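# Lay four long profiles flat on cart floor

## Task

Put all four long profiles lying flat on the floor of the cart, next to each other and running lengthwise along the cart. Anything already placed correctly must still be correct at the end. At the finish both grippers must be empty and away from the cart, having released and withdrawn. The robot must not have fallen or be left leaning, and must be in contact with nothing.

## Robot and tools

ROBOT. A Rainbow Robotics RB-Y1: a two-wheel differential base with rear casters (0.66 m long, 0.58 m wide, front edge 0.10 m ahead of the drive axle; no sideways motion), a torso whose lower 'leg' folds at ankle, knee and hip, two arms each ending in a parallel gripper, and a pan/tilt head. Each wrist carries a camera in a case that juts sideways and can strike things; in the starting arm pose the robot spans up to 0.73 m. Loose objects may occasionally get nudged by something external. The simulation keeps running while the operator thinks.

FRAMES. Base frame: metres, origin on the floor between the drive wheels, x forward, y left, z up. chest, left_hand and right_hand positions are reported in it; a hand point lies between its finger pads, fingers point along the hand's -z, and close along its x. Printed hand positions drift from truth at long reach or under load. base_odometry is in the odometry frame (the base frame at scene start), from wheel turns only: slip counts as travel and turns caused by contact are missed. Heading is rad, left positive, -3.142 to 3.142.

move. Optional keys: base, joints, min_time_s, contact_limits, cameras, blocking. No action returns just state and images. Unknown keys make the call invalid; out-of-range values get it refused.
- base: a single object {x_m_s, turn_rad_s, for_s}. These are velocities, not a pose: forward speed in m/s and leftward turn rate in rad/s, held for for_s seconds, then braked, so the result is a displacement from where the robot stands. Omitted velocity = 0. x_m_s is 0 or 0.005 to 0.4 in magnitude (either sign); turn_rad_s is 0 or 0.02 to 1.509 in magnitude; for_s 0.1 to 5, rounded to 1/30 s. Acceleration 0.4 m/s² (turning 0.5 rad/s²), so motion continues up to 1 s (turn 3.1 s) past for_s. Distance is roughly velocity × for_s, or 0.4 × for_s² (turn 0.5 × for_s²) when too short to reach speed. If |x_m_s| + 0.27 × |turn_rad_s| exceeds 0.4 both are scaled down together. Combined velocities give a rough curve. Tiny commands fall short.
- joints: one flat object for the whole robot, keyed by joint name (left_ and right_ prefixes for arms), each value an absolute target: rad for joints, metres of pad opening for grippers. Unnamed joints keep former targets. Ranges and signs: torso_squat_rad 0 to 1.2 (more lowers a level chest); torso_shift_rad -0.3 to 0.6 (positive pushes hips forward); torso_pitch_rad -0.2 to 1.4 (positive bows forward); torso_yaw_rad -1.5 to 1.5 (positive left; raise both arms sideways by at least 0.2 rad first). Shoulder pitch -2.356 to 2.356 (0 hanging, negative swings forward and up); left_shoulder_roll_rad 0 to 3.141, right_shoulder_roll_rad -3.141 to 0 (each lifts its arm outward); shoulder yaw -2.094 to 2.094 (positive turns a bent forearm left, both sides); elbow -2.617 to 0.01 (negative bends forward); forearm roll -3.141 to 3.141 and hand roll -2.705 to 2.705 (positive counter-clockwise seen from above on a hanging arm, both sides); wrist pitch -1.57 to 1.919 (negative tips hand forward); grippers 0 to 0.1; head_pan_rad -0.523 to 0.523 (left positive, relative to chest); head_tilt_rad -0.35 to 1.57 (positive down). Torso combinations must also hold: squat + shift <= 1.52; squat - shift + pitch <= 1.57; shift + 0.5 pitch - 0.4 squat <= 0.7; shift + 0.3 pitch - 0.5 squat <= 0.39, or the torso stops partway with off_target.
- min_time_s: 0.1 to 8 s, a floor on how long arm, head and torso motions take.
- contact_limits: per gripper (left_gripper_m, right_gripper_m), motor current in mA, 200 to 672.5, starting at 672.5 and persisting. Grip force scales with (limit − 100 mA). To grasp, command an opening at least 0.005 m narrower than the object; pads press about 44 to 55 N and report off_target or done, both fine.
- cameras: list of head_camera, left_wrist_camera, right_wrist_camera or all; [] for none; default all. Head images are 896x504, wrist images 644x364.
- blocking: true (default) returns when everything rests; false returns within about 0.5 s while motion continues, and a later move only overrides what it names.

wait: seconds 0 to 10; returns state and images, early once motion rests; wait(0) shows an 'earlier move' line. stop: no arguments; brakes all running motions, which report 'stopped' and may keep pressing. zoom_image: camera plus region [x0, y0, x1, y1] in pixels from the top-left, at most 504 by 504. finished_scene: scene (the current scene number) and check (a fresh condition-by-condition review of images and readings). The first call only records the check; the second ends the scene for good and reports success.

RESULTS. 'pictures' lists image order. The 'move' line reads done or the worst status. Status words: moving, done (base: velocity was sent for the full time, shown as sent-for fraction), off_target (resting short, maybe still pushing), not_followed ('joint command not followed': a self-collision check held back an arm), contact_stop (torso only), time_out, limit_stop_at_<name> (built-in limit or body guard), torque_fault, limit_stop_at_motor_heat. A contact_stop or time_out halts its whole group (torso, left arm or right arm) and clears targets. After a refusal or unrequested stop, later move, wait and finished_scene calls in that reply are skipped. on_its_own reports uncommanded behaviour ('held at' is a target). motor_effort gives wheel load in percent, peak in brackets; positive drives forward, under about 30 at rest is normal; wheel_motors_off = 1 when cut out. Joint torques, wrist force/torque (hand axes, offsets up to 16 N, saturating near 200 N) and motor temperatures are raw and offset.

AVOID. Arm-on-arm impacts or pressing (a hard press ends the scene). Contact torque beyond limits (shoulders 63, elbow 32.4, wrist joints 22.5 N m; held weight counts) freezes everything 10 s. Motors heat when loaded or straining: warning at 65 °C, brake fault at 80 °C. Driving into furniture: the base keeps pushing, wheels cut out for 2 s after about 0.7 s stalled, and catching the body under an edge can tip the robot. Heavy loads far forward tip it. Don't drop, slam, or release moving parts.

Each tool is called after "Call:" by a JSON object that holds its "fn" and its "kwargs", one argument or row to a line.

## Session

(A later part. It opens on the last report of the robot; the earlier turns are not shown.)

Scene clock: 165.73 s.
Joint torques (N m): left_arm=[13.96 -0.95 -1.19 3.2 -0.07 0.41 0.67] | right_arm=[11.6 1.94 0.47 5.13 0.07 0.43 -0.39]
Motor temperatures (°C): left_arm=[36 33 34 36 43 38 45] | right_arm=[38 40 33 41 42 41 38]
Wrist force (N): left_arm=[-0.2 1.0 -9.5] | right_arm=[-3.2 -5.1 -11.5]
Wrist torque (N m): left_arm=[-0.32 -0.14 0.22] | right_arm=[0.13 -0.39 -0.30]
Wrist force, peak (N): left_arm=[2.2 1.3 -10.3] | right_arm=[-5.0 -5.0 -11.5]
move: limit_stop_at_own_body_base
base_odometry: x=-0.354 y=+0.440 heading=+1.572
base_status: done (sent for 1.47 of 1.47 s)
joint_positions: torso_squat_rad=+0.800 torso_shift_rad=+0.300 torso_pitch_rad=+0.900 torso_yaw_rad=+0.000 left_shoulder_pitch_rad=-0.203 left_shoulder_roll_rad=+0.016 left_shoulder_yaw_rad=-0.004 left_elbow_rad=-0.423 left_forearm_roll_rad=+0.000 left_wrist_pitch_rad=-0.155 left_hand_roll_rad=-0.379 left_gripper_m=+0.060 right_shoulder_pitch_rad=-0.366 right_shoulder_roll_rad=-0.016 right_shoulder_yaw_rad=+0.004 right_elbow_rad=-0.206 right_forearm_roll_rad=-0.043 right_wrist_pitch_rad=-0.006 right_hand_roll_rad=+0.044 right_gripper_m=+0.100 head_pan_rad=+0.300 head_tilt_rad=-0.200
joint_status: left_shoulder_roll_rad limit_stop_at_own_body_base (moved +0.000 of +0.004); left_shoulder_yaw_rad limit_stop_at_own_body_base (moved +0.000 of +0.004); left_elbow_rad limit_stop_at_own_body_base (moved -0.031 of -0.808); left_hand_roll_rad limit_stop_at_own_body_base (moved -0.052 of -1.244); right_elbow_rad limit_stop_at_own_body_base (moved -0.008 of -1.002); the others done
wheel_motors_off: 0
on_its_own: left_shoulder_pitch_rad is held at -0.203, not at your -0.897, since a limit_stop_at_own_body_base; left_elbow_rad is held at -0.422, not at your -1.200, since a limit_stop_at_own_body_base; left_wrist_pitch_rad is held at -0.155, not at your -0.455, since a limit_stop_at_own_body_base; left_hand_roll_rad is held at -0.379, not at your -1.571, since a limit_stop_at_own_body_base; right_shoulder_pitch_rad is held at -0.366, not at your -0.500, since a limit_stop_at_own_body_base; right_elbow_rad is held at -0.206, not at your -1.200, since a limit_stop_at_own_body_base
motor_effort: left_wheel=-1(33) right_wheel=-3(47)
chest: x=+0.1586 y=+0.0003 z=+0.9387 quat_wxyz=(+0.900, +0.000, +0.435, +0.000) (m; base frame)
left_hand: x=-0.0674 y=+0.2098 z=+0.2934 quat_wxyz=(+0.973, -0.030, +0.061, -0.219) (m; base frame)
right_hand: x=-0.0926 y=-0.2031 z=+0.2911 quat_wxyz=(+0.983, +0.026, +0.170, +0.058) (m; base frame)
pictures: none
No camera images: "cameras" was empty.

Call:
{"fn": "move", "kwargs": {
  "joints": {"left_shoulder_roll_rad":0.6,"right_shoulder_roll_rad":-0.6},
  "cameras": []
}}

Call:
{"fn": "move", "kwargs": {
  "base": {"turn_rad_s":-0.8,"for_s":1.963},
  "joints": {"left_shoulder_pitch_rad":-0.897,"left_elbow_rad":-1.064,"left_wrist_pitch_rad":-0.455,"left_hand_roll_rad":-1.571,"left_forearm_roll_rad":0,"left_shoulder_yaw_rad":0,"right_shoulder_pitch_rad":-0.5,"right_elbow_rad":-1.5},
  "min_time_s": 2
}}

Call:
{"fn": "move", "kwargs": {
  "joints": {"left_shoulder_roll_rad":0.02,"right_shoulder_roll_rad":-0.1}
}}

Scene clock: 171.33 s.
Joint torques (N m): left_arm=[13.94 8.1 1.62 3.73 -0.1 0.11 0.74] | right_arm=[11.43 -10.77 -0.35 5.22 0.08 0.62 -0.31]
Motor temperatures (°C): left_arm=[36 33 34 36 43 38 45] | right_arm=[38 40 33 41 42 41 38]
Wrist force (N): left_arm=[0.8 -1.5 -9.2] | right_arm=[-3.1 -1.9 -10.9]
Wrist torque (N m): left_arm=[-0.19 -0.10 0.21] | right_arm=[-0.07 -0.40 -0.28]
Wrist force, peak (N): left_arm=[0.2 -1.3 -10.2] | right_arm=[-3.3 -5.0 -11.8]
move: done
base_odometry: x=-0.354 y=+0.440 heading=+1.572
base_status: not commanded
joint_positions: torso_squat_rad=+0.800 torso_shift_rad=+0.300 torso_pitch_rad=+0.900 torso_yaw_rad=+0.000 left_shoulder_pitch_rad=-0.203 left_shoulder_roll_rad=+0.600 left_shoulder_yaw_rad=-0.004 left_elbow_rad=-0.422 left_forearm_roll_rad=+0.000 left_wrist_pitch_rad=-0.155 left_hand_roll_rad=-0.379 left_gripper_m=+0.060 right_shoulder_pitch_rad=-0.366 right_shoulder_roll_rad=-0.600 right_shoulder_yaw_rad=+0.004 right_elbow_rad=-0.206 right_forearm_roll_rad=-0.043 right_wrist_pitch_rad=-0.006 right_hand_roll_rad=+0.044 right_gripper_m=+0.100 head_pan_rad=+0.300 head_tilt_rad=-0.200
joint_status: all done
wheel_motors_off: 0
on_its_own: left_shoulder_pitch_rad is held at -0.203, not at your -0.897, since a limit_stop_at_own_body_base; left_elbow_rad is held at -0.422, not at your -1.200, since a limit_stop_at_own_body_base; left_wrist_pitch_rad is held at -0.155, not at your -0.455, since a limit_stop_at_own_body_base; left_hand_roll_rad is held at -0.379, not at your -1.571, since a limit_stop_at_own_body_base; right_shoulder_pitch_rad is held at -0.366, not at your -0.500, since a limit_stop_at_own_body_base; right_elbow_rad is held at -0.206, not at your -1.200, since a limit_stop_at_own_body_base
motor_effort: left_wheel=-1(2) right_wheel=-2(6)
chest: x=+0.1586 y=+0.0003 z=+0.9387 quat_wxyz=(+0.900, +0.000, +0.435, +0.000) (m; base frame)
left_hand: x=+0.0323 y=+0.6024 z=+0.3681 quat_wxyz=(+0.899, +0.199, +0.092, -0.379) (m; base frame)
right_hand: x=+0.0162 y=-0.6193 z=+0.3692 quat_wxyz=(+0.945, -0.242, +0.146, +0.163) (m; base frame)
pictures: none
No camera images: "cameras" was empty.

Scene clock: 175.23 s.
Joint torques (N m): left_arm=[-8.29 8.79 3.67 -7.19 0.24 -1.76 0.04] | right_arm=[-2.74 -8.66 -4.55 -8.33 0.1 -1.71 -0.21]
Motor temperatures (°C): left_arm=[36 33 34 36 43 38 45] | right_arm=[38 40 33 41 42 41 38]
Wrist force (N): left_arm=[1.9 -5.5 -4.2] | right_arm=[-10.1 -1.3 -8.7]
Wrist torque (N m): left_arm=[0.06 -0.05 0.20] | right_arm=[-0.21 -0.81 -0.36]
Wrist force, peak (N): left_arm=[-0.5 -2.6 -9.5] | right_arm=[-10.7 -1.7 -8.8]
move: done
base_odometry: x=-0.354 y=+0.440 heading=-0.001
base_status: done (sent for 1.97 of 1.97 s)
joint_positions: torso_squat_rad=+0.800 torso_shift_rad=+0.300 torso_pitch_rad=+0.900 torso_yaw_rad=+0.000 left_shoulder_pitch_rad=-0.897 left_shoulder_roll_rad=+0.600 left_shoulder_yaw_rad=+0.000 left_elbow_rad=-1.064 left_forearm_roll_rad=+0.000 left_wrist_pitch_rad=-0.455 left_hand_roll_rad=-1.571 left_gripper_m=+0.060 right_shoulder_pitch_rad=-0.500 right_shoulder_roll_rad=-0.600 right_shoulder_yaw_rad=+0.004 right_elbow_rad=-1.500 right_forearm_roll_rad=-0.043 right_wrist_pitch_rad=-0.006 right_hand_roll_rad=+0.044 right_gripper_m=+0.100 head_pan_rad=+0.300 head_tilt_rad=-0.200
joint_status: all done
wheel_motors_off: 0
motor_effort: left_wheel=+8(32) right_wheel=-1(37)
chest: x=+0.1586 y=+0.0003 z=+0.9387 quat_wxyz=(+0.900, +0.000, +0.435, +0.000) (m; base frame)
left_hand: x=+0.7144 y=+0.2881 z=+0.5808 quat_wxyz=(+0.305, +0.530, -0.425, -0.668) (m; base frame)
right_hand: x=+0.5909 y=-0.3120 z=+0.5038 quat_wxyz=(+0.810, -0.091, -0.511, +0.273) (m; base frame)
pictures: head_camera, left_wrist_camera, right_wrist_camera
camera_calibration:
head_camera: T_world_to_cam=[[0.125745, -0.966103, -0.225463, 0.200343], [-0.618284, 0.101414, -0.779385, 1.07525], [0.775831, 0.237403, -0.584573, 0.297243], [0, 0, 0, 1]] pos_world=[0.409007, 0.0139405, 1.05696]
left_wrist_camera: T_world_to_cam=[[-0.286448, -0.85786, -0.426642, 0.698892], [-0.423584, 0.51281, -0.746728, 0.620496], [0.859374, -0.03318, -0.510269, -0.229172], [0, 0, 0, 1]] pos_world=[0.659973, 0.273751, 0.644578]
right_wrist_camera: T_world_to_cam=[[-0.327881, -0.518994, -0.789392, 0.431176], [-0.703056, 0.692186, -0.163064, 0.743752], [0.631036, 0.501521, -0.591837, 0.155892], [0, 0, 0, 1]] pos_world=[0.5659, -0.36922, 0.553909]

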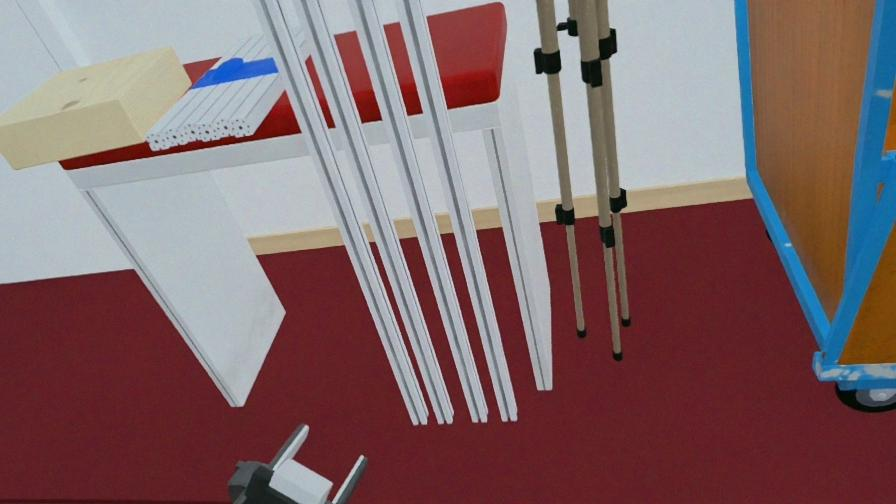

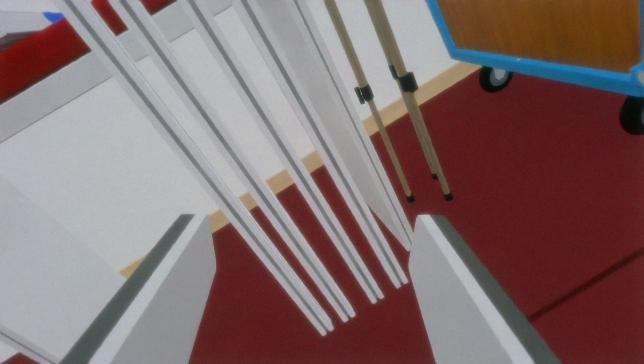

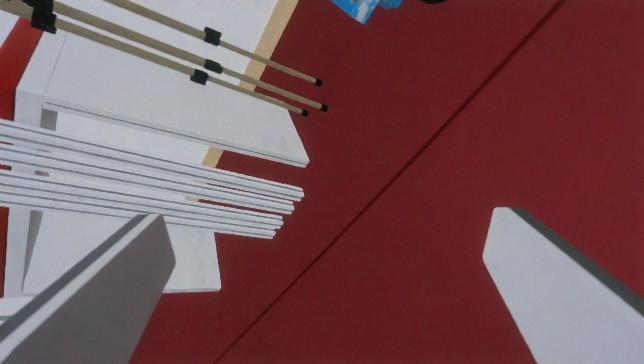

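Scene clock: 176.43 s.
Joint torques (N m): left_arm=[-8.94 -0.97 -1.05 -8.46 -0.14 -1.97 -0.12] | right_arm=[-2.72 -0.72 0.11 -9.96 0.47 -1.83 -0.19]
Motor temperatures (°C): left_arm=[36 33 34 36 43 38 45] | right_arm=[38 40 33 41 42 41 38]
Wrist force (N): left_arm=[-1.7 -5.8 -4.8] | right_arm=[-10.5 -4.0 -9.1]
Wrist torque (N m): left_arm=[0.09 -0.30 0.23] | right_arm=[-0.06 -0.84 -0.35]
Wrist force, peak (N): left_arm=[0.2 -6.7 -4.4] | right_arm=[-10.8 -3.9 -9.0]
move: done
base_odometry: x=-0.354 y=+0.440 heading=-0.001
base_status: not commanded
joint_positions: torso_squat_rad=+0.800 torso_shift_rad=+0.300 torso_pitch_rad=+0.900 torso_yaw_rad=+0.000 left_shoulder_pitch_rad=-0.897 left_shoulder_roll_rad=+0.020 left_shoulder_yaw_rad=+0.000 left_elbow_rad=-1.064 left_forearm_roll_rad=+0.000 left_wrist_pitch_rad=-0.455 left_hand_roll_rad=-1.571 left_gripper_m=+0.060 right_shoulder_pitch_rad=-0.500 right_shoulder_roll_rad=-0.100 right_shoulder_yaw_rad=+0.004 right_elbow_rad=-1.500 right_forearm_roll_rad=-0.043 right_wrist_pitch_rad=-0.006 right_hand_roll_rad=+0.044 right_gripper_m=+0.100 head_pan_rad=+0.300 head_tilt_rad=-0.200
joint_status: all done
wheel_motors_off: 0
motor_effort: left_wheel=+9(10) right_wheel=-3(5)
chest: x=+0.1586 y=+0.0003 z=+0.9387 quat_wxyz=(+0.900, +0.000, +0.435, +0.000) (m; base frame)
left_hand: x=+0.6468 y=+0.0498 z=+0.5370 quat_wxyz=(+0.477, +0.376, -0.563, -0.561) (m; base frame)
right_hand: x=+0.5459 y=-0.1536 z=+0.4686 quat_wxyz=(+0.853, +0.052, -0.514, +0.073) (m; base frame)
pictures: head_camera, left_wrist_camera, right_wrist_camera
camera_calibration:
head_camera: T_world_to_cam=[[0.12574, -0.966104, -0.22546, 0.200341], [-0.618288, 0.101413, -0.779381, 1.07525], [0.775828, 0.237399, -0.584579, 0.297247], [0, 0, 0, 1]] pos_world=[0.409008, 0.01394, 1.05696]
left_wrist_camera: T_world_to_cam=[[-0.292097, -0.946314, 0.138449, 0.16111], [-0.554837, 0.0497604, -0.830469, 0.834338], [0.778996, -0.319394, -0.539585, -0.119377], [0, 0, 0, 1]] pos_world=[0.602975, 0.0728153, 0.606173]
right_wrist_camera: T_world_to_cam=[[-0.457826, -0.0522095, -0.887508, 0.659484], [-0.544138, 0.80591, 0.233287, 0.341716], [0.703072, 0.589731, -0.397376, -0.032944], [0, 0, 0, 1]] pos_world=[0.511031, -0.221533, 0.492488]

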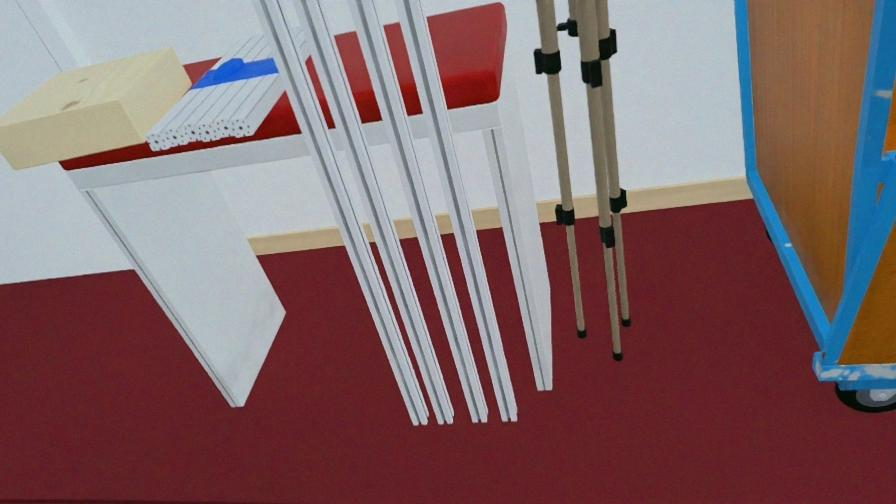

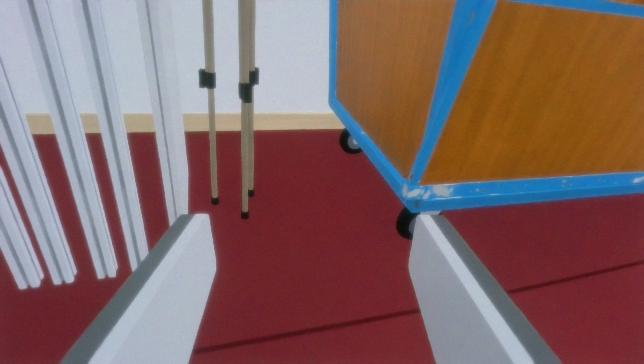

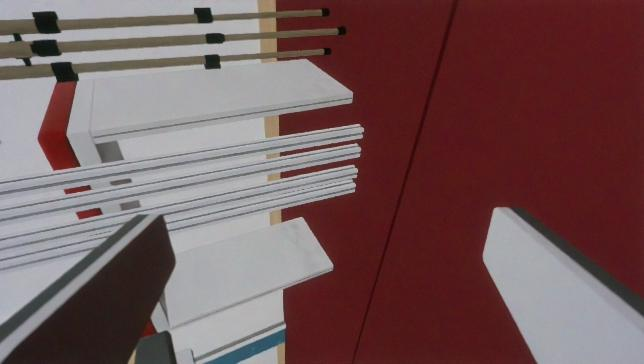

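Call:
{"fn": "move", "kwargs": {
  "joints": {"left_shoulder_pitch_rad":-0.927,"left_shoulder_roll_rad":0.134,"left_shoulder_yaw_rad":0.277,"head_tilt_rad":-0.35},
  "cameras": ["head_camera","left_wrist_camera"]
}}

Scene clock: 191.40 s.
Joint torques (N m): left_arm=[-9.7 1.64 -1.94 -8.46 0 -1.92 -0.03] | right_arm=[-2.7 -0.83 -0.49 -9.79 0.53 -1.84 -0.1]
Motor temperatures (°C): left_arm=[36 33 34 37 43 38 44] | right_arm=[38 40 33 41 42 41 38]
Wrist force (N): left_arm=[-0.6 -6.4 -3.9] | right_arm=[-10.5 -4.1 -8.9]
Wrist torque (N m): left_arm=[0.13 -0.20 0.21] | right_arm=[-0.05 -0.81 -0.36]
Wrist force, peak (N): left_arm=[0.6 -6.9 -4.3] | right_arm=[-10.9 -4.2 -9.2]
move: done
base_odometry: x=-0.354 y=+0.440 heading=-0.001
base_status: not commanded
joint_positions: torso_squat_rad=+0.800 torso_shift_rad=+0.300 torso_pitch_rad=+0.900 torso_yaw_rad=+0.000 left_shoulder_pitch_rad=-0.927 left_shoulder_roll_rad=+0.134 left_shoulder_yaw_rad=+0.277 left_elbow_rad=-1.064 left_forearm_roll_rad=+0.000 left_wrist_pitch_rad=-0.455 left_hand_roll_rad=-1.571 left_gripper_m=+0.060 right_shoulder_pitch_rad=-0.500 right_shoulder_roll_rad=-0.100 right_shoulder_yaw_rad=+0.004 right_elbow_rad=-1.500 right_forearm_roll_rad=-0.043 right_wrist_pitch_rad=-0.006 right_hand_roll_rad=+0.044 right_gripper_m=+0.100 head_pan_rad=+0.300 head_tilt_rad=-0.349
joint_status: all done
wheel_motors_off: 0
motor_effort: left_wheel=+12(12) right_wheel=-3(5)
chest: x=+0.1586 y=+0.0003 z=+0.9387 quat_wxyz=(+0.900, +0.000, +0.435, +0.000) (m; base frame)
left_hand: x=+0.6898 y=+0.2205 z=+0.5475 quat_wxyz=(+0.514, +0.486, -0.486, -0.513) (m; base frame)
right_hand: x=+0.5459 y=-0.1536 z=+0.4686 quat_wxyz=(+0.853, +0.052, -0.514, +0.073) (m; base frame)
pictures: head_camera, left_wrist_camera
camera_calibration:
head_camera: T_world_to_cam=[[0.12524, -0.964102, -0.234141, 0.209582], [-0.496984, 0.143291, -0.855847, 1.11529], [0.858674, 0.22355, -0.461198, 0.140959], [0, 0, 0, 1]] pos_world=[0.406997, 0.010736, 1.0686]
left_wrist_camera: T_world_to_cam=[[-0.0324901, -0.999213, 0.0227507, 0.229695], [-0.523685, -0.0023688, -0.851908, 0.860118], [0.851292, -0.0395929, -0.523196, -0.213209], [0, 0, 0, 1]] pos_world=[0.639397, 0.22311, 0.615966]

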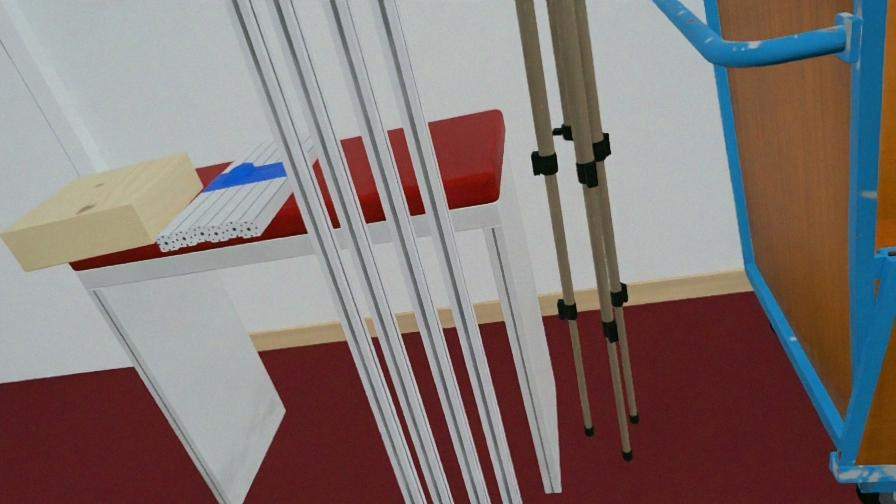

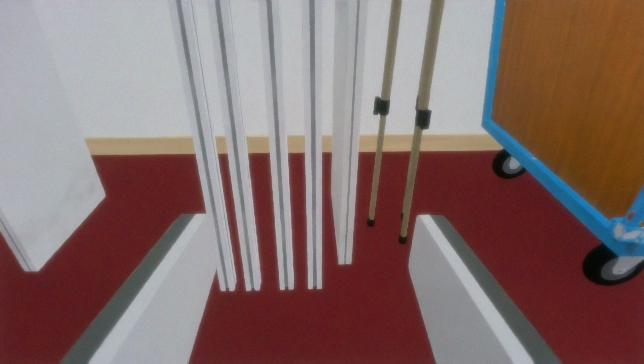

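Call:
{"fn": "move", "kwargs": {
  "base": {"x_m_s":0.25,"for_s":1.68},
  "joints": {"left_gripper_m":0.053},
  "cameras": ["left_wrist_camera"]
}}

Scene clock: 203.37 s.
Joint torques (N m): left_arm=[-8.64 1.86 -1.29 -8.59 -0.33 -2.01 -0.11] | right_arm=[-2.43 -0.9 0.38 -9.81 0.39 -1.88 -0.03]
Motor temperatures (°C): left_arm=[36 33 34 38 43 38 44] | right_arm=[37 40 33 41 42 41 38]
Wrist force (N): left_arm=[-0.6 -6.1 -4.1] | right_arm=[-10.5 -4.1 -8.8]
Wrist torque (N m): left_arm=[0.08 -0.20 0.23] | right_arm=[-0.03 -0.83 -0.35]
Wrist force, peak (N): left_arm=[-0.7 -6.3 -4.5] | right_arm=[-10.8 -4.1 -9.2]
move: done
base_odometry: x=+0.063 y=+0.440 heading=-0.001
base_status: done (sent for 1.67 of 1.67 s)
joint_positions: torso_squat_rad=+0.800 torso_shift_rad=+0.300 torso_pitch_rad=+0.900 torso_yaw_rad=+0.000 left_shoulder_pitch_rad=-0.927 left_shoulder_roll_rad=+0.134 left_shoulder_yaw_rad=+0.277 left_elbow_rad=-1.064 left_forearm_roll_rad=+0.000 left_wrist_pitch_rad=-0.455 left_hand_roll_rad=-1.571 left_gripper_m=+0.053 right_shoulder_pitch_rad=-0.500 right_shoulder_roll_rad=-0.100 right_shoulder_yaw_rad=+0.004 right_elbow_rad=-1.500 right_forearm_roll_rad=-0.043 right_wrist_pitch_rad=-0.006 right_hand_roll_rad=+0.044 right_gripper_m=+0.100 head_pan_rad=+0.300 head_tilt_rad=-0.349
joint_status: all done
wheel_motors_off: 0
motor_effort: left_wheel=-1(40) right_wheel=-4(28)
chest: x=+0.1586 y=+0.0003 z=+0.9387 quat_wxyz=(+0.900, +0.000, +0.435, +0.000) (m; base frame)
left_hand: x=+0.6898 y=+0.2205 z=+0.5475 quat_wxyz=(+0.514, +0.486, -0.486, -0.513) (m; base frame)
right_hand: x=+0.5459 y=-0.1536 z=+0.4686 quat_wxyz=(+0.853, +0.052, -0.514, +0.073) (m; base frame)
pictures: left_wrist_camera
camera_calibration:
left_wrist_camera: T_world_to_cam=[[-0.0325226, -0.999211, 0.0228057, 0.229649], [-0.523629, -0.00240131, -0.851943, 0.860147], [0.851326, -0.0396492, -0.523137, -0.213297], [0, 0, 0, 1]] pos_world=[0.639451, 0.223076, 0.615975]

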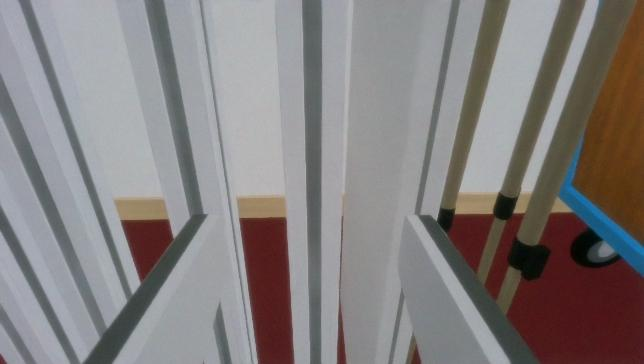

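Call:
{"fn": "move", "kwargs": {
  "base": {"x_m_s":0.1,"for_s":1.15},
  "cameras": ["left_wrist_camera","head_camera"]
}}

Scene clock: 210.63 s.
Joint torques (N m): left_arm=[-8.91 1.61 -1.42 -8.76 -0.09 -1.96 0.09] | right_arm=[-2.17 -1.19 -0.23 -9.81 0.41 -1.96 -0.2]
Motor temperatures (°C): left_arm=[36 33 34 38 43 38 44] | right_arm=[37 40 33 42 42 41 38]
Wrist force (N): left_arm=[-0.7 -6.1 -3.7] | right_arm=[-10.6 -4.2 -8.8]
Wrist torque (N m): left_arm=[0.08 -0.19 0.22] | right_arm=[-0.03 -0.82 -0.36]
Wrist force, peak (N): left_arm=[-0.9 -6.5 -4.4] | right_arm=[-10.9 -4.2 -9.1]
move: done
base_odometry: x=+0.179 y=+0.440 heading=-0.001
base_status: done (sent for 1.17 of 1.17 s)
joint_positions: torso_squat_rad=+0.800 torso_shift_rad=+0.300 torso_pitch_rad=+0.900 torso_yaw_rad=+0.000 left_shoulder_pitch_rad=-0.927 left_shoulder_roll_rad=+0.134 left_shoulder_yaw_rad=+0.277 left_elbow_rad=-1.064 left_forearm_roll_rad=+0.000 left_wrist_pitch_rad=-0.455 left_hand_roll_rad=-1.571 left_gripper_m=+0.053 right_shoulder_pitch_rad=-0.500 right_shoulder_roll_rad=-0.100 right_shoulder_yaw_rad=+0.004 right_elbow_rad=-1.500 right_forearm_roll_rad=-0.043 right_wrist_pitch_rad=-0.006 right_hand_roll_rad=+0.044 right_gripper_m=+0.100 head_pan_rad=+0.300 head_tilt_rad=-0.349
joint_status: not commanded
wheel_motors_off: 0
motor_effort: left_wheel=+0(29) right_wheel=-3(24)
chest: x=+0.1586 y=+0.0003 z=+0.9387 quat_wxyz=(+0.900, +0.000, +0.435, +0.000) (m; base frame)
left_hand: x=+0.6898 y=+0.2205 z=+0.5475 quat_wxyz=(+0.514, +0.486, -0.486, -0.513) (m; base frame)
right_hand: x=+0.5459 y=-0.1536 z=+0.4686 quat_wxyz=(+0.853, +0.052, -0.514, +0.073) (m; base frame)
pictures: head_camera, left_wrist_camera
camera_calibration:
head_camera: T_world_to_cam=[[0.125231, -0.964102, -0.234146, 0.209585], [-0.497005, 0.143294, -0.855834, 1.11528], [0.858664, 0.223549, -0.461219, 0.140968], [0, 0, 0, 1]] pos_world=[0.407008, 0.0107356, 1.06858]
left_wrist_camera: T_world_to_cam=[[-0.0325213, -0.999211, 0.0228052, 0.229648], [-0.523612, -0.00240225, -0.851953, 0.860149], [0.851336, -0.0396477, -0.523121, -0.213294], [0, 0, 0, 1]] pos_world=[0.639438, 0.223077, 0.615991]

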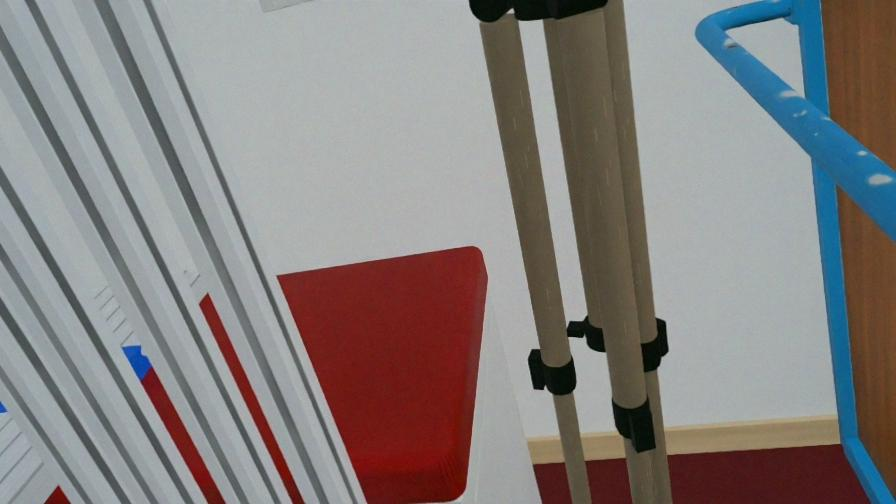

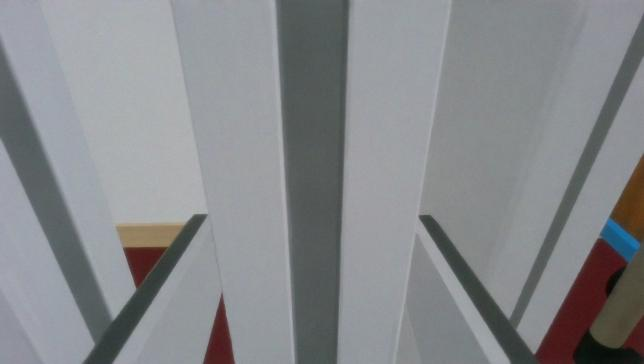

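Call:
{"fn": "move", "kwargs": {
  "joints": {"left_gripper_m":0.01},
  "cameras": ["left_wrist_camera"]
}}

Scene clock: 216.03 s.
Joint torques (N m): left_arm=[-9.18 2.57 -1.58 -7.92 -0.2 -1.89 -0.19] | right_arm=[-2.83 -0.74 -0.22 -9.6 0.57 -2.2 -0.11]
Motor temperatures (°C): left_arm=[36 33 34 38 43 38 44] | right_arm=[37 40 33 42 42 41 38]
Wrist force (N): left_arm=[0.8 -5.2 -3.8] | right_arm=[-10.6 -4.1 -8.9]
Wrist torque (N m): left_arm=[-0.12 -0.20 1.03] | right_arm=[-0.05 -0.83 -0.36]
Wrist force, peak (N): left_arm=[-0.8 -6.5 -4.2] | right_arm=[-10.9 -4.0 -9.1]
move: off_target
base_odometry: x=+0.179 y=+0.440 heading=-0.001
base_status: not commanded
joint_positions: torso_squat_rad=+0.800 torso_shift_rad=+0.300 torso_pitch_rad=+0.900 torso_yaw_rad=+0.000 left_shoulder_pitch_rad=-0.927 left_shoulder_roll_rad=+0.134 left_shoulder_yaw_rad=+0.277 left_elbow_rad=-1.064 left_forearm_roll_rad=+0.000 left_wrist_pitch_rad=-0.455 left_hand_roll_rad=-1.571 left_gripper_m=+0.031 right_shoulder_pitch_rad=-0.500 right_shoulder_roll_rad=-0.100 right_shoulder_yaw_rad=+0.004 right_elbow_rad=-1.500 right_forearm_roll_rad=-0.043 right_wrist_pitch_rad=-0.006 right_hand_roll_rad=+0.044 right_gripper_m=+0.100 head_pan_rad=+0.300 head_tilt_rad=-0.349
joint_status: left_gripper_m off_target (ended at +0.031, target +0.010)
wheel_motors_off: 0
motor_effort: left_wheel=+0(1) right_wheel=-4(7)
chest: x=+0.1586 y=+0.0003 z=+0.9387 quat_wxyz=(+0.900, +0.000, +0.435, +0.000) (m; base frame)
left_hand: x=+0.6898 y=+0.2204 z=+0.5475 quat_wxyz=(+0.514, +0.486, -0.486, -0.513) (m; base frame)
right_hand: x=+0.5459 y=-0.1536 z=+0.4686 quat_wxyz=(+0.853, +0.052, -0.514, +0.073) (m; base frame)
pictures: left_wrist_camera
camera_calibration:
left_wrist_camera: T_world_to_cam=[[-0.0325714, -0.999203, 0.0230827, 0.22942], [-0.523654, -0.00261067, -0.851927, 0.860178], [0.851308, -0.0398358, -0.523152, -0.213214], [0, 0, 0, 1]] pos_world=[0.63942, 0.222989, 0.61597]

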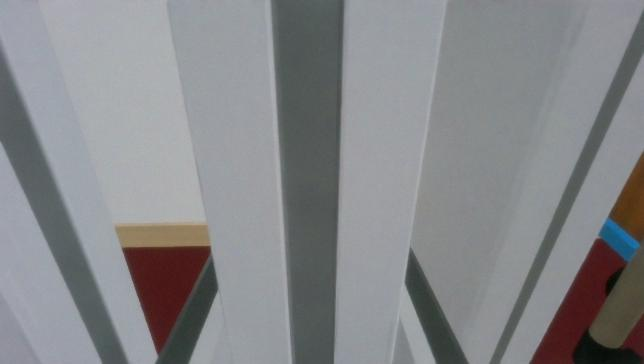

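Call:
{"fn": "move", "kwargs": {
  "joints": {"torso_squat_rad":0.65},
  "cameras": ["left_wrist_camera"]
}}

Call:
{"fn": "move", "kwargs": {
  "base": {"x_m_s":-0.3,"for_s":1.9},
  "cameras": ["head_camera","left_wrist_camera"]
}}

Scene clock: 223.17 s.
Joint torques (N m): left_arm=[-22.82 5.49 -1.06 -17.24 -0.28 -6.07 0.1] | right_arm=[-2.57 -0.46 -0.06 -9.74 0.47 -1.94 -0.27]
Motor temperatures (°C): left_arm=[36 33 34 38 43 39 44] | right_arm=[37 40 33 42 42 41 38]
Wrist force (N): left_arm=[-0.1 -22.3 12.4] | right_arm=[-10.8 -4.2 -9.5]
Wrist torque (N m): left_arm=[0.44 0.02 0.30] | right_arm=[-0.04 -0.89 -0.37]
Wrist force, peak (N): left_arm=[0.4 -26.8 12.4] | right_arm=[-10.9 -4.4 -9.2]
move: done
base_odometry: x=+0.179 y=+0.440 heading=-0.001
base_status: not commanded
joint_positions: torso_squat_rad=+0.650 torso_shift_rad=+0.300 torso_pitch_rad=+0.901 torso_yaw_rad=+0.000 left_shoulder_pitch_rad=-0.924 left_shoulder_roll_rad=+0.133 left_shoulder_yaw_rad=+0.277 left_elbow_rad=-1.062 left_forearm_roll_rad=+0.000 left_wrist_pitch_rad=-0.454 left_hand_roll_rad=-1.571 left_gripper_m=+0.031 right_shoulder_pitch_rad=-0.500 right_shoulder_roll_rad=-0.100 right_shoulder_yaw_rad=+0.004 right_elbow_rad=-1.500 right_forearm_roll_rad=-0.043 right_wrist_pitch_rad=-0.006 right_hand_roll_rad=+0.044 right_gripper_m=+0.100 head_pan_rad=+0.300 head_tilt_rad=-0.349
joint_status: all done
wheel_motors_off: 0
motor_effort: left_wheel=+7(8) right_wheel=-2(6)
chest: x=+0.1795 y=+0.0003 z=+1.0049 quat_wxyz=(+0.900, +0.000, +0.435, +0.000) (m; base frame)
left_hand: x=+0.7084 y=+0.2209 z=+0.6104 quat_wxyz=(+0.516, +0.484, -0.484, -0.515) (m; base frame)
right_hand: x=+0.5664 y=-0.1536 z=+0.5344 quat_wxyz=(+0.853, +0.052, -0.514, +0.073) (m; base frame)
pictures: left_wrist_camera
camera_calibration:
left_wrist_camera: T_world_to_cam=[[-0.031629, -0.999234, 0.0230627, 0.228409], [-0.530118, -0.00279033, -0.847919, 0.925653], [0.847334, -0.0390448, -0.529623, -0.189548], [0, 0, 0, 1]] pos_world=[0.65854, 0.223416, 0.679222]

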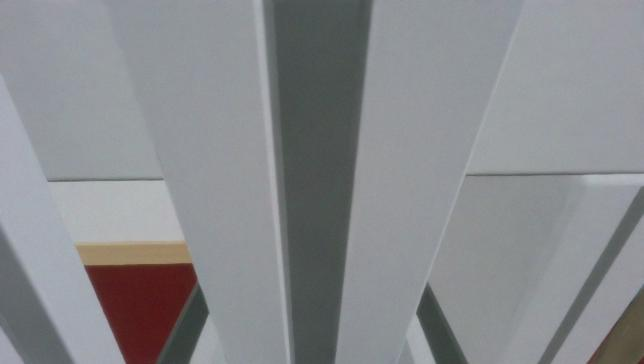

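Scene clock: 226.17 s.
Joint torques (N m): left_arm=[-14.38 4.39 -1.3 -12.29 -0.1 -4.07 0.11] | right_arm=[-2.65 -1.43 0.55 -9.73 0.37 -1.79 -0.22]
Motor temperatures (°C): left_arm=[36 33 34 38 43 39 44] | right_arm=[37 40 33 42 42 41 38]
Wrist force (N): left_arm=[-0.4 -14.9 -4.6] | right_arm=[-10.8 -4.1 -9.1]
Wrist torque (N m): left_arm=[0.20 -0.19 0.19] | right_arm=[-0.06 -0.89 -0.37]
Wrist force, peak (N): left_arm=[0.0 -23.4 11.1] | right_arm=[-10.9 -4.4 -9.7]
move: done
base_odometry: x=-0.391 y=+0.440 heading=+0.000
base_status: done (sent for 1.9 of 1.9 s)
joint_positions: torso_squat_rad=+0.650 torso_shift_rad=+0.300 torso_pitch_rad=+0.901 torso_yaw_rad=+0.000 left_shoulder_pitch_rad=-0.926 left_shoulder_roll_rad=+0.133 left_shoulder_yaw_rad=+0.277 left_elbow_rad=-1.063 left_forearm_roll_rad=+0.000 left_wrist_pitch_rad=-0.454 left_hand_roll_rad=-1.571 left_gripper_m=+0.031 right_shoulder_pitch_rad=-0.500 right_shoulder_roll_rad=-0.100 right_shoulder_yaw_rad=+0.004 right_elbow_rad=-1.500 right_forearm_roll_rad=-0.043 right_wrist_pitch_rad=-0.006 right_hand_roll_rad=+0.044 right_gripper_m=+0.100 head_pan_rad=+0.300 head_tilt_rad=-0.349
joint_status: not commanded
wheel_motors_off: 0
motor_effort: left_wheel=+12(25) right_wheel=-11(33)
chest: x=+0.1793 y=+0.0003 z=+1.0051 quat_wxyz=(+0.900, +0.000, +0.435, +0.000) (m; base frame)
left_hand: x=+0.7096 y=+0.2205 z=+0.6124 quat_wxyz=(+0.515, +0.485, -0.485, -0.514) (m; base frame)
right_hand: x=+0.5664 y=-0.1536 z=+0.5347 quat_wxyz=(+0.853, +0.052, -0.514, +0.073) (m; base frame)
pictures: head_camera, left_wrist_camera
camera_calibration:
head_camera: T_world_to_cam=[[0.125207, -0.964107, -0.234137, 0.222558], [-0.497371, 0.143201, -0.855637, 1.1822], [0.858455, 0.223585, -0.46159, 0.154194], [0, 0, 0, 1]] pos_world=[0.427759, 0.0108018, 1.13482]
left_wrist_camera: T_world_to_cam=[[-0.0321925, -0.999209, 0.0233341, 0.228228], [-0.526438, -0.00289384, -0.850209, 0.926842], [0.849604, -0.0396543, -0.525929, -0.193209], [0, 0, 0, 1]] pos_world=[0.659423, 0.223068, 0.68107]

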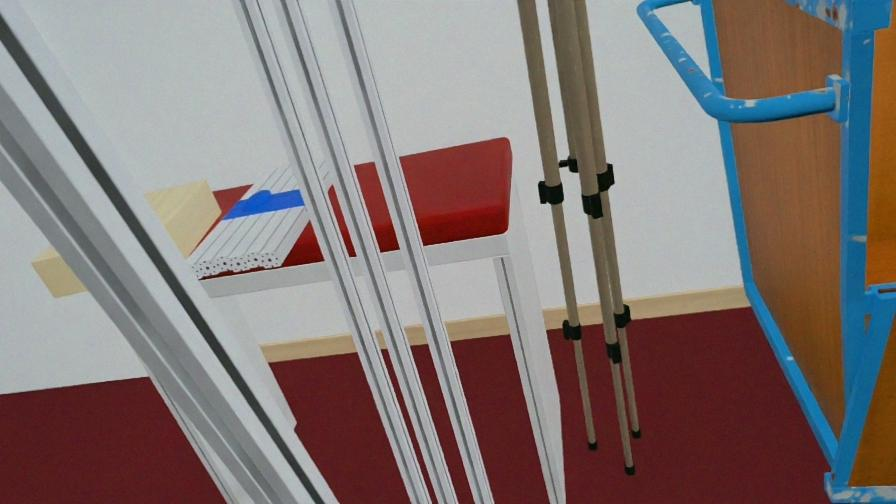

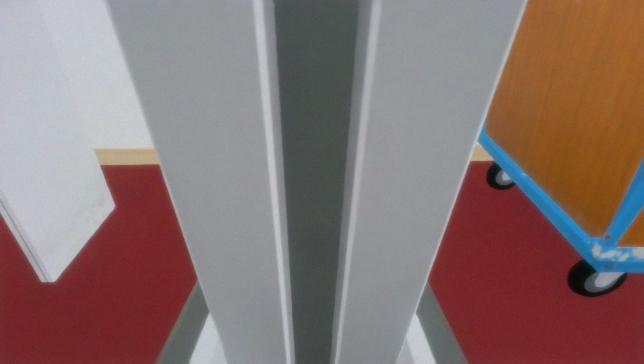

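Call:
{"fn": "move", "kwargs": {
  "base": {"turn_rad_s":-0.7,"for_s":2.243},
  "cameras": []
}}

Call:
{"fn": "move", "kwargs": {
  "base": {"x_m_s":0.35,"for_s":3.33},
  "cameras": ["head_camera"]
}}

Call:
{"fn": "move", "kwargs": {
  "base": {"turn_rad_s":0.7,"for_s":2.22},
  "joints": {"torso_squat_rad":0.4,"head_pan_rad":0.0},
  "cameras": ["head_camera"]
}}

Call:
{"fn": "move", "kwargs": {
  "joints": {"left_shoulder_pitch_rad":-1.075,"left_shoulder_roll_rad":0.178,"left_shoulder_yaw_rad":0.306,"left_elbow_rad":-1.819,"left_wrist_pitch_rad":1.91,"left_hand_roll_rad":0.0},
  "min_time_s": 3
}}

Scene clock: 265.63 s.
Joint torques (N m): left_arm=[-13.84 4.25 -1.08 -12.49 -0.1 -4.15 0.06] | right_arm=[-2.95 -0.65 0.31 -9.86 0.46 -1.82 -0.41]
Motor temperatures (°C): left_arm=[36 33 34 41 43 40 44] | right_arm=[37 40 33 42 41 41 38]
Wrist force (N): left_arm=[-0.1 -15.3 -4.7] | right_arm=[-10.7 -4.4 -9.5]
Wrist torque (N m): left_arm=[0.09 -0.18 0.18] | right_arm=[-0.03 -0.88 -0.36]
Wrist force, peak (N): left_arm=[-0.3 -15.5 -5.4] | right_arm=[-11.2 -4.5 -9.5]
move: done
base_odometry: x=-0.391 y=+0.440 heading=-1.563
base_status: done (sent for 2.23 of 2.23 s)
joint_positions: torso_squat_rad=+0.650 torso_shift_rad=+0.300 torso_pitch_rad=+0.901 torso_yaw_rad=+0.000 left_shoulder_pitch_rad=-0.926 left_shoulder_roll_rad=+0.134 left_shoulder_yaw_rad=+0.277 left_elbow_rad=-1.063 left_forearm_roll_rad=+0.000 left_wrist_pitch_rad=-0.454 left_hand_roll_rad=-1.571 left_gripper_m=+0.031 right_shoulder_pitch_rad=-0.500 right_shoulder_roll_rad=-0.100 right_shoulder_yaw_rad=+0.004 right_elbow_rad=-1.500 right_forearm_roll_rad=-0.043 right_wrist_pitch_rad=-0.006 right_hand_roll_rad=+0.044 right_gripper_m=+0.100 head_pan_rad=+0.300 head_tilt_rad=-0.349
joint_status: not commanded
wheel_motors_off: 0
motor_effort: left_wheel=+8(36) right_wheel=-1(37)
chest: x=+0.1793 y=+0.0003 z=+1.0051 quat_wxyz=(+0.900, +0.000, +0.435, +0.000) (m; base frame)
left_hand: x=+0.7097 y=+0.2204 z=+0.6125 quat_wxyz=(+0.515, +0.485, -0.485, -0.514) (m; base frame)
right_hand: x=+0.5664 y=-0.1536 z=+0.5347 quat_wxyz=(+0.853, +0.052, -0.514, +0.073) (m; base frame)
pictures: none
No camera images: "cameras" was empty.

Scene clock: 270.27 s.
Joint torques (N m): left_arm=[-13.47 4.86 -0.61 -12.36 -0.18 -4.14 0.02] | right_arm=[-2.4 -0.58 0.43 -9.72 0.5 -2.05 -0.15]
Motor temperatures (°C): left_arm=[36 33 34 41 43 40 44] | right_arm=[37 40 33 42 41 41 38]
Wrist force (N): left_arm=[-0.6 -15.0 -4.6] | right_arm=[-11.0 -4.4 -9.2]
Wrist torque (N m): left_arm=[0.26 -0.22 0.23] | right_arm=[-0.02 -0.92 -0.38]
Wrist force, peak (N): left_arm=[0.0 -15.9 -5.1] | right_arm=[-10.9 -4.2 -9.6]
move: done
base_odometry: x=-0.381 y=-0.727 heading=-1.563
base_status: done (sent for 3.33 of 3.33 s)
joint_positions: torso_squat_rad=+0.650 torso_shift_rad=+0.300 torso_pitch_rad=+0.901 torso_yaw_rad=+0.000 left_shoulder_pitch_rad=-0.926 left_shoulder_roll_rad=+0.134 left_shoulder_yaw_rad=+0.277 left_elbow_rad=-1.063 left_forearm_roll_rad=+0.000 left_wrist_pitch_rad=-0.454 left_hand_roll_rad=-1.571 left_gripper_m=+0.031 right_shoulder_pitch_rad=-0.500 right_shoulder_roll_rad=-0.100 right_shoulder_yaw_rad=+0.004 right_elbow_rad=-1.500 right_forearm_roll_rad=-0.043 right_wrist_pitch_rad=-0.006 right_hand_roll_rad=+0.044 right_gripper_m=+0.100 head_pan_rad=+0.300 head_tilt_rad=-0.349
joint_status: not commanded
wheel_motors_off: 0
motor_effort: left_wheel=+0(42) right_wheel=-4(29)
chest: x=+0.1794 y=+0.0003 z=+1.0050 quat_wxyz=(+0.900, +0.000, +0.435, +0.000) (m; base frame)
left_hand: x=+0.7098 y=+0.2204 z=+0.6125 quat_wxyz=(+0.515, +0.485, -0.485, -0.514) (m; base frame)
right_hand: x=+0.5665 y=-0.1536 z=+0.5347 quat_wxyz=(+0.853, +0.052, -0.514, +0.073) (m; base frame)
pictures: head_camera
camera_calibration:
head_camera: T_world_to_cam=[[0.125103, -0.964116, -0.234157, 0.222567], [-0.497472, 0.143243, -0.855572, 1.18217], [0.858412, 0.223522, -0.461701, 0.154219], [0, 0, 0, 1]] pos_world=[0.427872, 0.0107712, 1.13475]

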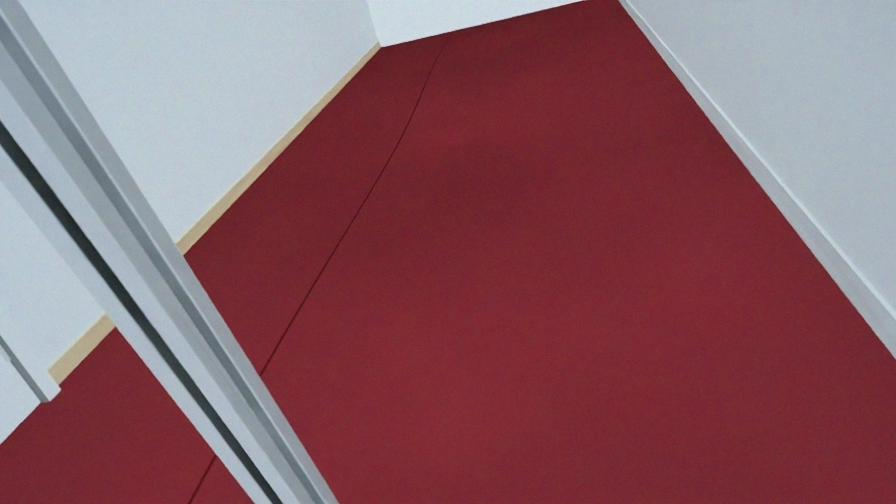

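Scene clock: 274.23 s.
Joint torques (N m): left_arm=[-13.11 4.07 -0.39 -11.93 -0.41 -4.14 0.17] | right_arm=[-2.38 -0.4 0.18 -9.61 0.47 -2 -0.23]
Motor temperatures (°C): left_arm=[36 33 34 41 43 40 44] | right_arm=[37 40 33 42 41 41 38]
Wrist force (N): left_arm=[-0.5 -14.9 -4.8] | right_arm=[-10.5 -4.3 -9.1]
Wrist torque (N m): left_arm=[0.05 -0.19 0.26] | right_arm=[-0.04 -0.83 -0.36]
Wrist force, peak (N): left_arm=[0.5 -16.1 -4.8] | right_arm=[-11.1 -4.5 -9.3]
move: done
base_odometry: x=-0.381 y=-0.727 heading=+0.000
base_status: done (sent for 2.23 of 2.23 s)
joint_positions: torso_squat_rad=+0.400 torso_shift_rad=+0.300 torso_pitch_rad=+0.901 torso_yaw_rad=+0.000 left_shoulder_pitch_rad=-0.926 left_shoulder_roll_rad=+0.134 left_shoulder_yaw_rad=+0.277 left_elbow_rad=-1.063 left_forearm_roll_rad=+0.000 left_wrist_pitch_rad=-0.454 left_hand_roll_rad=-1.571 left_gripper_m=+0.031 right_shoulder_pitch_rad=-0.500 right_shoulder_roll_rad=-0.100 right_shoulder_yaw_rad=+0.004 right_elbow_rad=-1.500 right_forearm_roll_rad=-0.043 right_wrist_pitch_rad=-0.006 right_hand_roll_rad=+0.044 right_gripper_m=+0.100 head_pan_rad=+0.000 head_tilt_rad=-0.349
joint_status: all done
wheel_motors_off: 0
motor_effort: left_wheel=-1(32) right_wheel=+9(32)
chest: x=+0.2053 y=+0.0003 z=+1.0885 quat_wxyz=(+0.900, +0.000, +0.435, +0.000) (m; base frame)
left_hand: x=+0.7356 y=+0.2205 z=+0.6959 quat_wxyz=(+0.515, +0.485, -0.485, -0.514) (m; base frame)
right_hand: x=+0.5923 y=-0.1536 z=+0.6182 quat_wxyz=(+0.853, +0.052, -0.514, +0.073) (m; base frame)
pictures: head_camera
camera_calibration:
head_camera: T_world_to_cam=[[-0.0589937, -0.998257, -0.0016756, 0.0301768], [-0.481088, 0.0299014, -0.876162, 1.28502], [0.874685, -0.0508819, -0.482014, 0.188825], [0, 0, 0, 1]] pos_world=[0.454828, 0.00130802, 1.21696]

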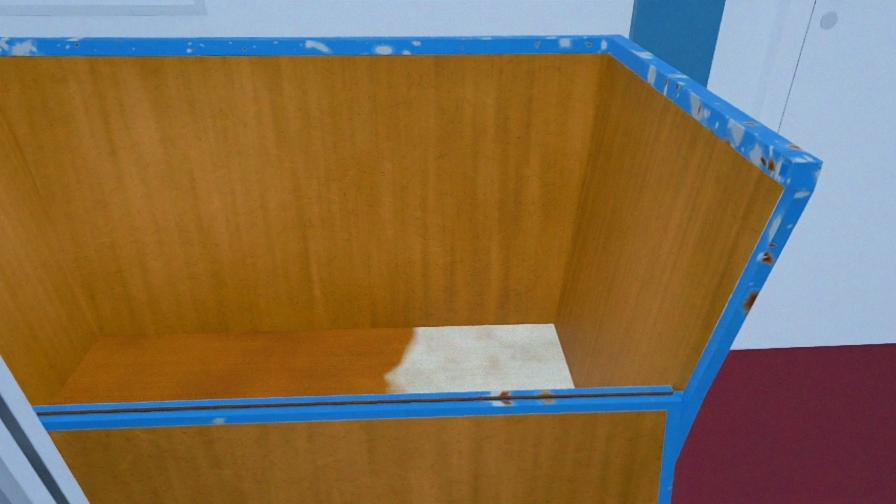

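Scene clock: 277.53 s.
Joint torques (N m): left_arm=[-21.03 3.72 2.08 -14.41 2.2 -2.41 2.7] | right_arm=[1.72 -0.35 1.13 -4.67 0.43 0.61 -0.2]
Motor temperatures (°C): left_arm=[36 33 34 41 43 40 44] | right_arm=[37 40 33 42 41 41 38]
Wrist force (N): left_arm=[-7.0 2.5 -25.3] | right_arm=[-0.5 -7.5 -9.8]
Wrist torque (N m): left_arm=[2.73 0.49 -1.97] | right_arm=[-0.14 -1.03 -0.24]
Wrist force, peak (N): left_arm=[-8.8 -0.1 -26.9] | right_arm=[-10.8 -4.1 -9.2]
move: done
base_odometry: x=-0.381 y=-0.727 heading=+0.000
base_status: not commanded
joint_positions: torso_squat_rad=+0.400 torso_shift_rad=+0.300 torso_pitch_rad=+0.901 torso_yaw_rad=+0.000 left_shoulder_pitch_rad=-1.072 left_shoulder_roll_rad=+0.178 left_shoulder_yaw_rad=+0.305 left_elbow_rad=-1.817 left_forearm_roll_rad=-0.001 left_wrist_pitch_rad=+1.911 left_hand_roll_rad=-0.001 left_gripper_m=+0.032 right_shoulder_pitch_rad=-0.501 right_shoulder_roll_rad=-0.100 right_shoulder_yaw_rad=+0.004 right_elbow_rad=-1.501 right_forearm_roll_rad=-0.043 right_wrist_pitch_rad=-0.007 right_hand_roll_rad=+0.044 right_gripper_m=+0.100 head_pan_rad=+0.000 head_tilt_rad=-0.349
joint_status: all done
wheel_motors_off: 0
motor_effort: left_wheel=-3(3) right_wheel=+10(10)
chest: x=+0.2052 y=+0.0003 z=+1.0886 quat_wxyz=(+0.900, +0.000, +0.435, +0.000) (m; base frame)
left_hand: x=+0.5991 y=+0.2210 z=+0.7085 quat_wxyz=(+1.000, +0.000, -0.026, +0.000) (m; base frame)
right_hand: x=+0.5932 y=-0.1535 z=+0.6193 quat_wxyz=(+0.852, +0.052, -0.515, +0.073) (m; base frame)
pictures: head_camera, left_wrist_camera, right_wrist_camera
camera_calibration:
head_camera: T_world_to_cam=[[-0.0589996, -0.998257, -0.00167608, 0.0301756], [-0.481028, 0.0299011, -0.876195, 1.28505], [0.874718, -0.0508889, -0.481953, 0.188798], [0, 0, 0, 1]] pos_world=[0.45478, 0.00130622, 1.217]
left_wrist_camera: T_world_to_cam=[[0.996016, 0.0212258, 0.0866163, -0.663345], [-0.0225154, -0.879944, 0.474544, -0.0963227], [0.0862901, -0.474604, -0.87596, 0.75261], [0, 0, 0, 1]] pos_world=[0.593591, 0.286513, 0.762422]
right_wrist_camera: T_world_to_cam=[[-0.455719, -0.0519361, -0.888607, 0.814337], [-0.544666, 0.805859, 0.23223, 0.333203], [0.704031, 0.589826, -0.395533, -0.00812629], [0, 0, 0, 1]] pos_world=[0.558314, -0.221428, 0.643031]

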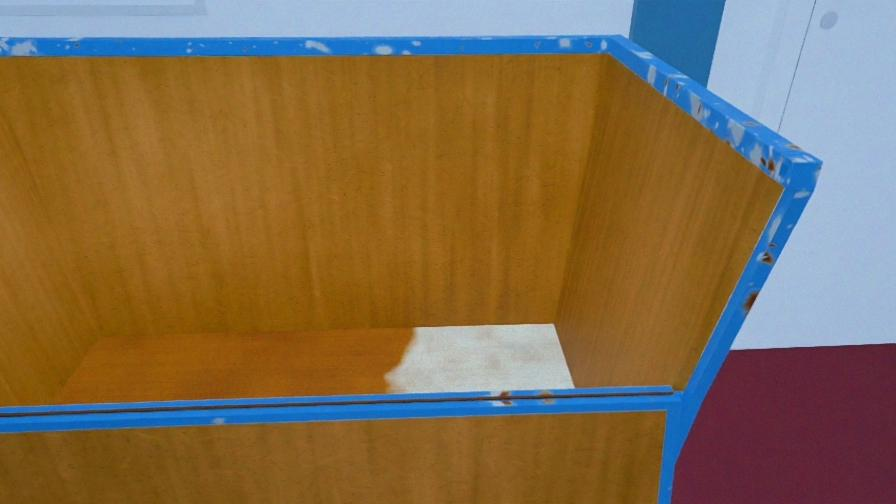

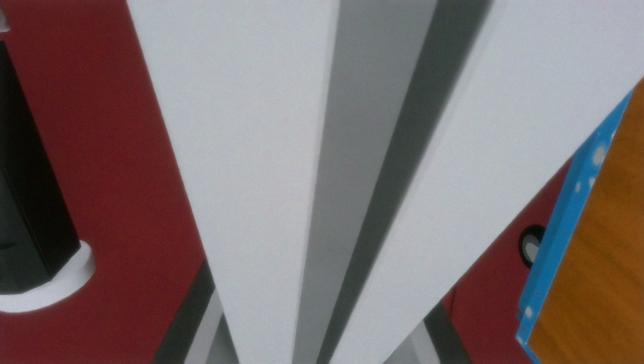

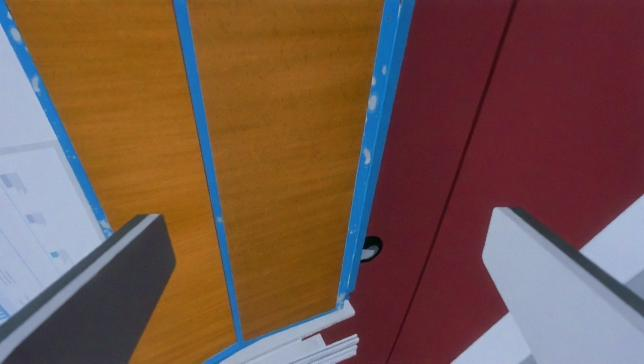

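Call:
{"fn": "move", "kwargs": {
  "joints": {"right_elbow_rad":-1.0},
  "cameras": []
}}

Call:
{"fn": "move", "kwargs": {
  "joints": {"right_shoulder_roll_rad":-0.5,"right_shoulder_pitch_rad":0.2},
  "cameras": ["left_wrist_camera"]
}}

Scene clock: 289.13 s.
Joint torques (N m): left_arm=[-14.39 4.38 -0.35 -10.89 -0.43 -0.21 0.31] | right_arm=[0.54 1.02 1.3 -5.99 0.34 -1.46 -0.41]
Motor temperatures (°C): left_arm=[37 33 34 42 43 40 44] | right_arm=[37 40 33 42 41 41 38]
Wrist force (N): left_arm=[-1.4 0.2 -17.9] | right_arm=[-8.9 -4.4 -11.4]
Wrist torque (N m): left_arm=[-0.35 -0.25 0.42] | right_arm=[-0.01 -0.75 -0.31]
Wrist force, peak (N): left_arm=[-8.7 1.1 -27.7] | right_arm=[-11.8 -3.8 -10.1]
move: done
base_odometry: x=-0.381 y=-0.727 heading=+0.000
base_status: not commanded
joint_positions: torso_squat_rad=+0.400 torso_shift_rad=+0.300 torso_pitch_rad=+0.901 torso_yaw_rad=+0.000 left_shoulder_pitch_rad=-1.074 left_shoulder_roll_rad=+0.178 left_shoulder_yaw_rad=+0.306 left_elbow_rad=-1.818 left_forearm_roll_rad=+0.000 left_wrist_pitch_rad=+1.910 left_hand_roll_rad=+0.000 left_gripper_m=+0.031 right_shoulder_pitch_rad=-0.500 right_shoulder_roll_rad=-0.100 right_shoulder_yaw_rad=+0.004 right_elbow_rad=-1.000 right_forearm_roll_rad=-0.043 right_wrist_pitch_rad=-0.006 right_hand_roll_rad=+0.044 right_gripper_m=+0.100 head_pan_rad=+0.000 head_tilt_rad=-0.349
joint_status: all done
wheel_motors_off: 0
motor_effort: left_wheel=-4(5) right_wheel=+11(12)
chest: x=+0.2052 y=+0.0003 z=+1.0886 quat_wxyz=(+0.900, +0.000, +0.435, +0.000) (m; base frame)
left_hand: x=+0.5999 y=+0.2207 z=+0.7092 quat_wxyz=(+1.000, +0.000, -0.028, +0.001) (m; base frame)
right_hand: x=+0.4212 y=-0.1824 z=+0.4505 quat_wxyz=(+0.954, +0.032, -0.287, +0.084) (m; base frame)
pictures: none
No camera images: "cameras" was empty.

Scene clock: 290.50 s.
Joint torques (N m): left_arm=[-15.6 3.98 -0.91 -10.79 -0.37 -0.2 0.01] | right_arm=[16.02 -6.26 -1.72 2.16 0.09 0.14 -0.33]
Motor temperatures (°C): left_arm=[37 33 34 42 43 40 44] | right_arm=[37 40 33 41 41 41 38]
Wrist force (N): left_arm=[-1.8 0.0 -17.9] | right_arm=[-4.1 -3.2 -12.0]
Wrist torque (N m): left_arm=[-0.34 -0.26 0.28] | right_arm=[-0.02 -0.43 -0.31]
Wrist force, peak (N): left_arm=[-1.1 -0.2 -18.8] | right_arm=[-8.2 -4.0 -12.1]
move: done
base_odometry: x=-0.381 y=-0.727 heading=+0.000
base_status: not commanded
joint_positions: torso_squat_rad=+0.400 torso_shift_rad=+0.300 torso_pitch_rad=+0.901 torso_yaw_rad=+0.000 left_shoulder_pitch_rad=-1.074 left_shoulder_roll_rad=+0.178 left_shoulder_yaw_rad=+0.306 left_elbow_rad=-1.818 left_forearm_roll_rad=+0.000 left_wrist_pitch_rad=+1.910 left_hand_roll_rad=+0.000 left_gripper_m=+0.031 right_shoulder_pitch_rad=+0.200 right_shoulder_roll_rad=-0.500 right_shoulder_yaw_rad=+0.004 right_elbow_rad=-1.000 right_forearm_roll_rad=-0.043 right_wrist_pitch_rad=-0.006 right_hand_roll_rad=+0.044 right_gripper_m=+0.100 head_pan_rad=+0.000 head_tilt_rad=-0.349
joint_status: all done
wheel_motors_off: 0
motor_effort: left_wheel=-5(5) right_wheel=+13(15)
chest: x=+0.2052 y=+0.0004 z=+1.0886 quat_wxyz=(+0.900, +0.000, +0.435, +0.000) (m; base frame)
left_hand: x=+0.5999 y=+0.2207 z=+0.7093 quat_wxyz=(+1.000, +0.000, -0.028, +0.001) (m; base frame)
right_hand: x=+0.0154 y=-0.5143 z=+0.5491 quat_wxyz=(+0.968, -0.150, +0.049, +0.196) (m; base frame)
pictures: left_wrist_camera
camera_calibration:
left_wrist_camera: T_world_to_cam=[[0.995732, 0.0219092, 0.0896575, -0.666431], [-0.023467, -0.879393, 0.475517, -0.0971844], [0.0892624, -0.475591, -0.875126, 0.750951], [0, 0, 0, 1]] pos_world=[0.594274, 0.286284, 0.76314]

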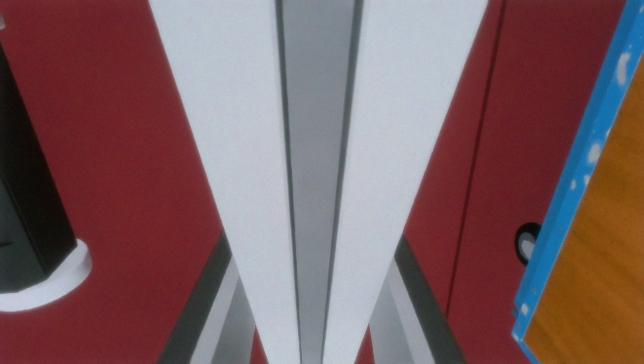

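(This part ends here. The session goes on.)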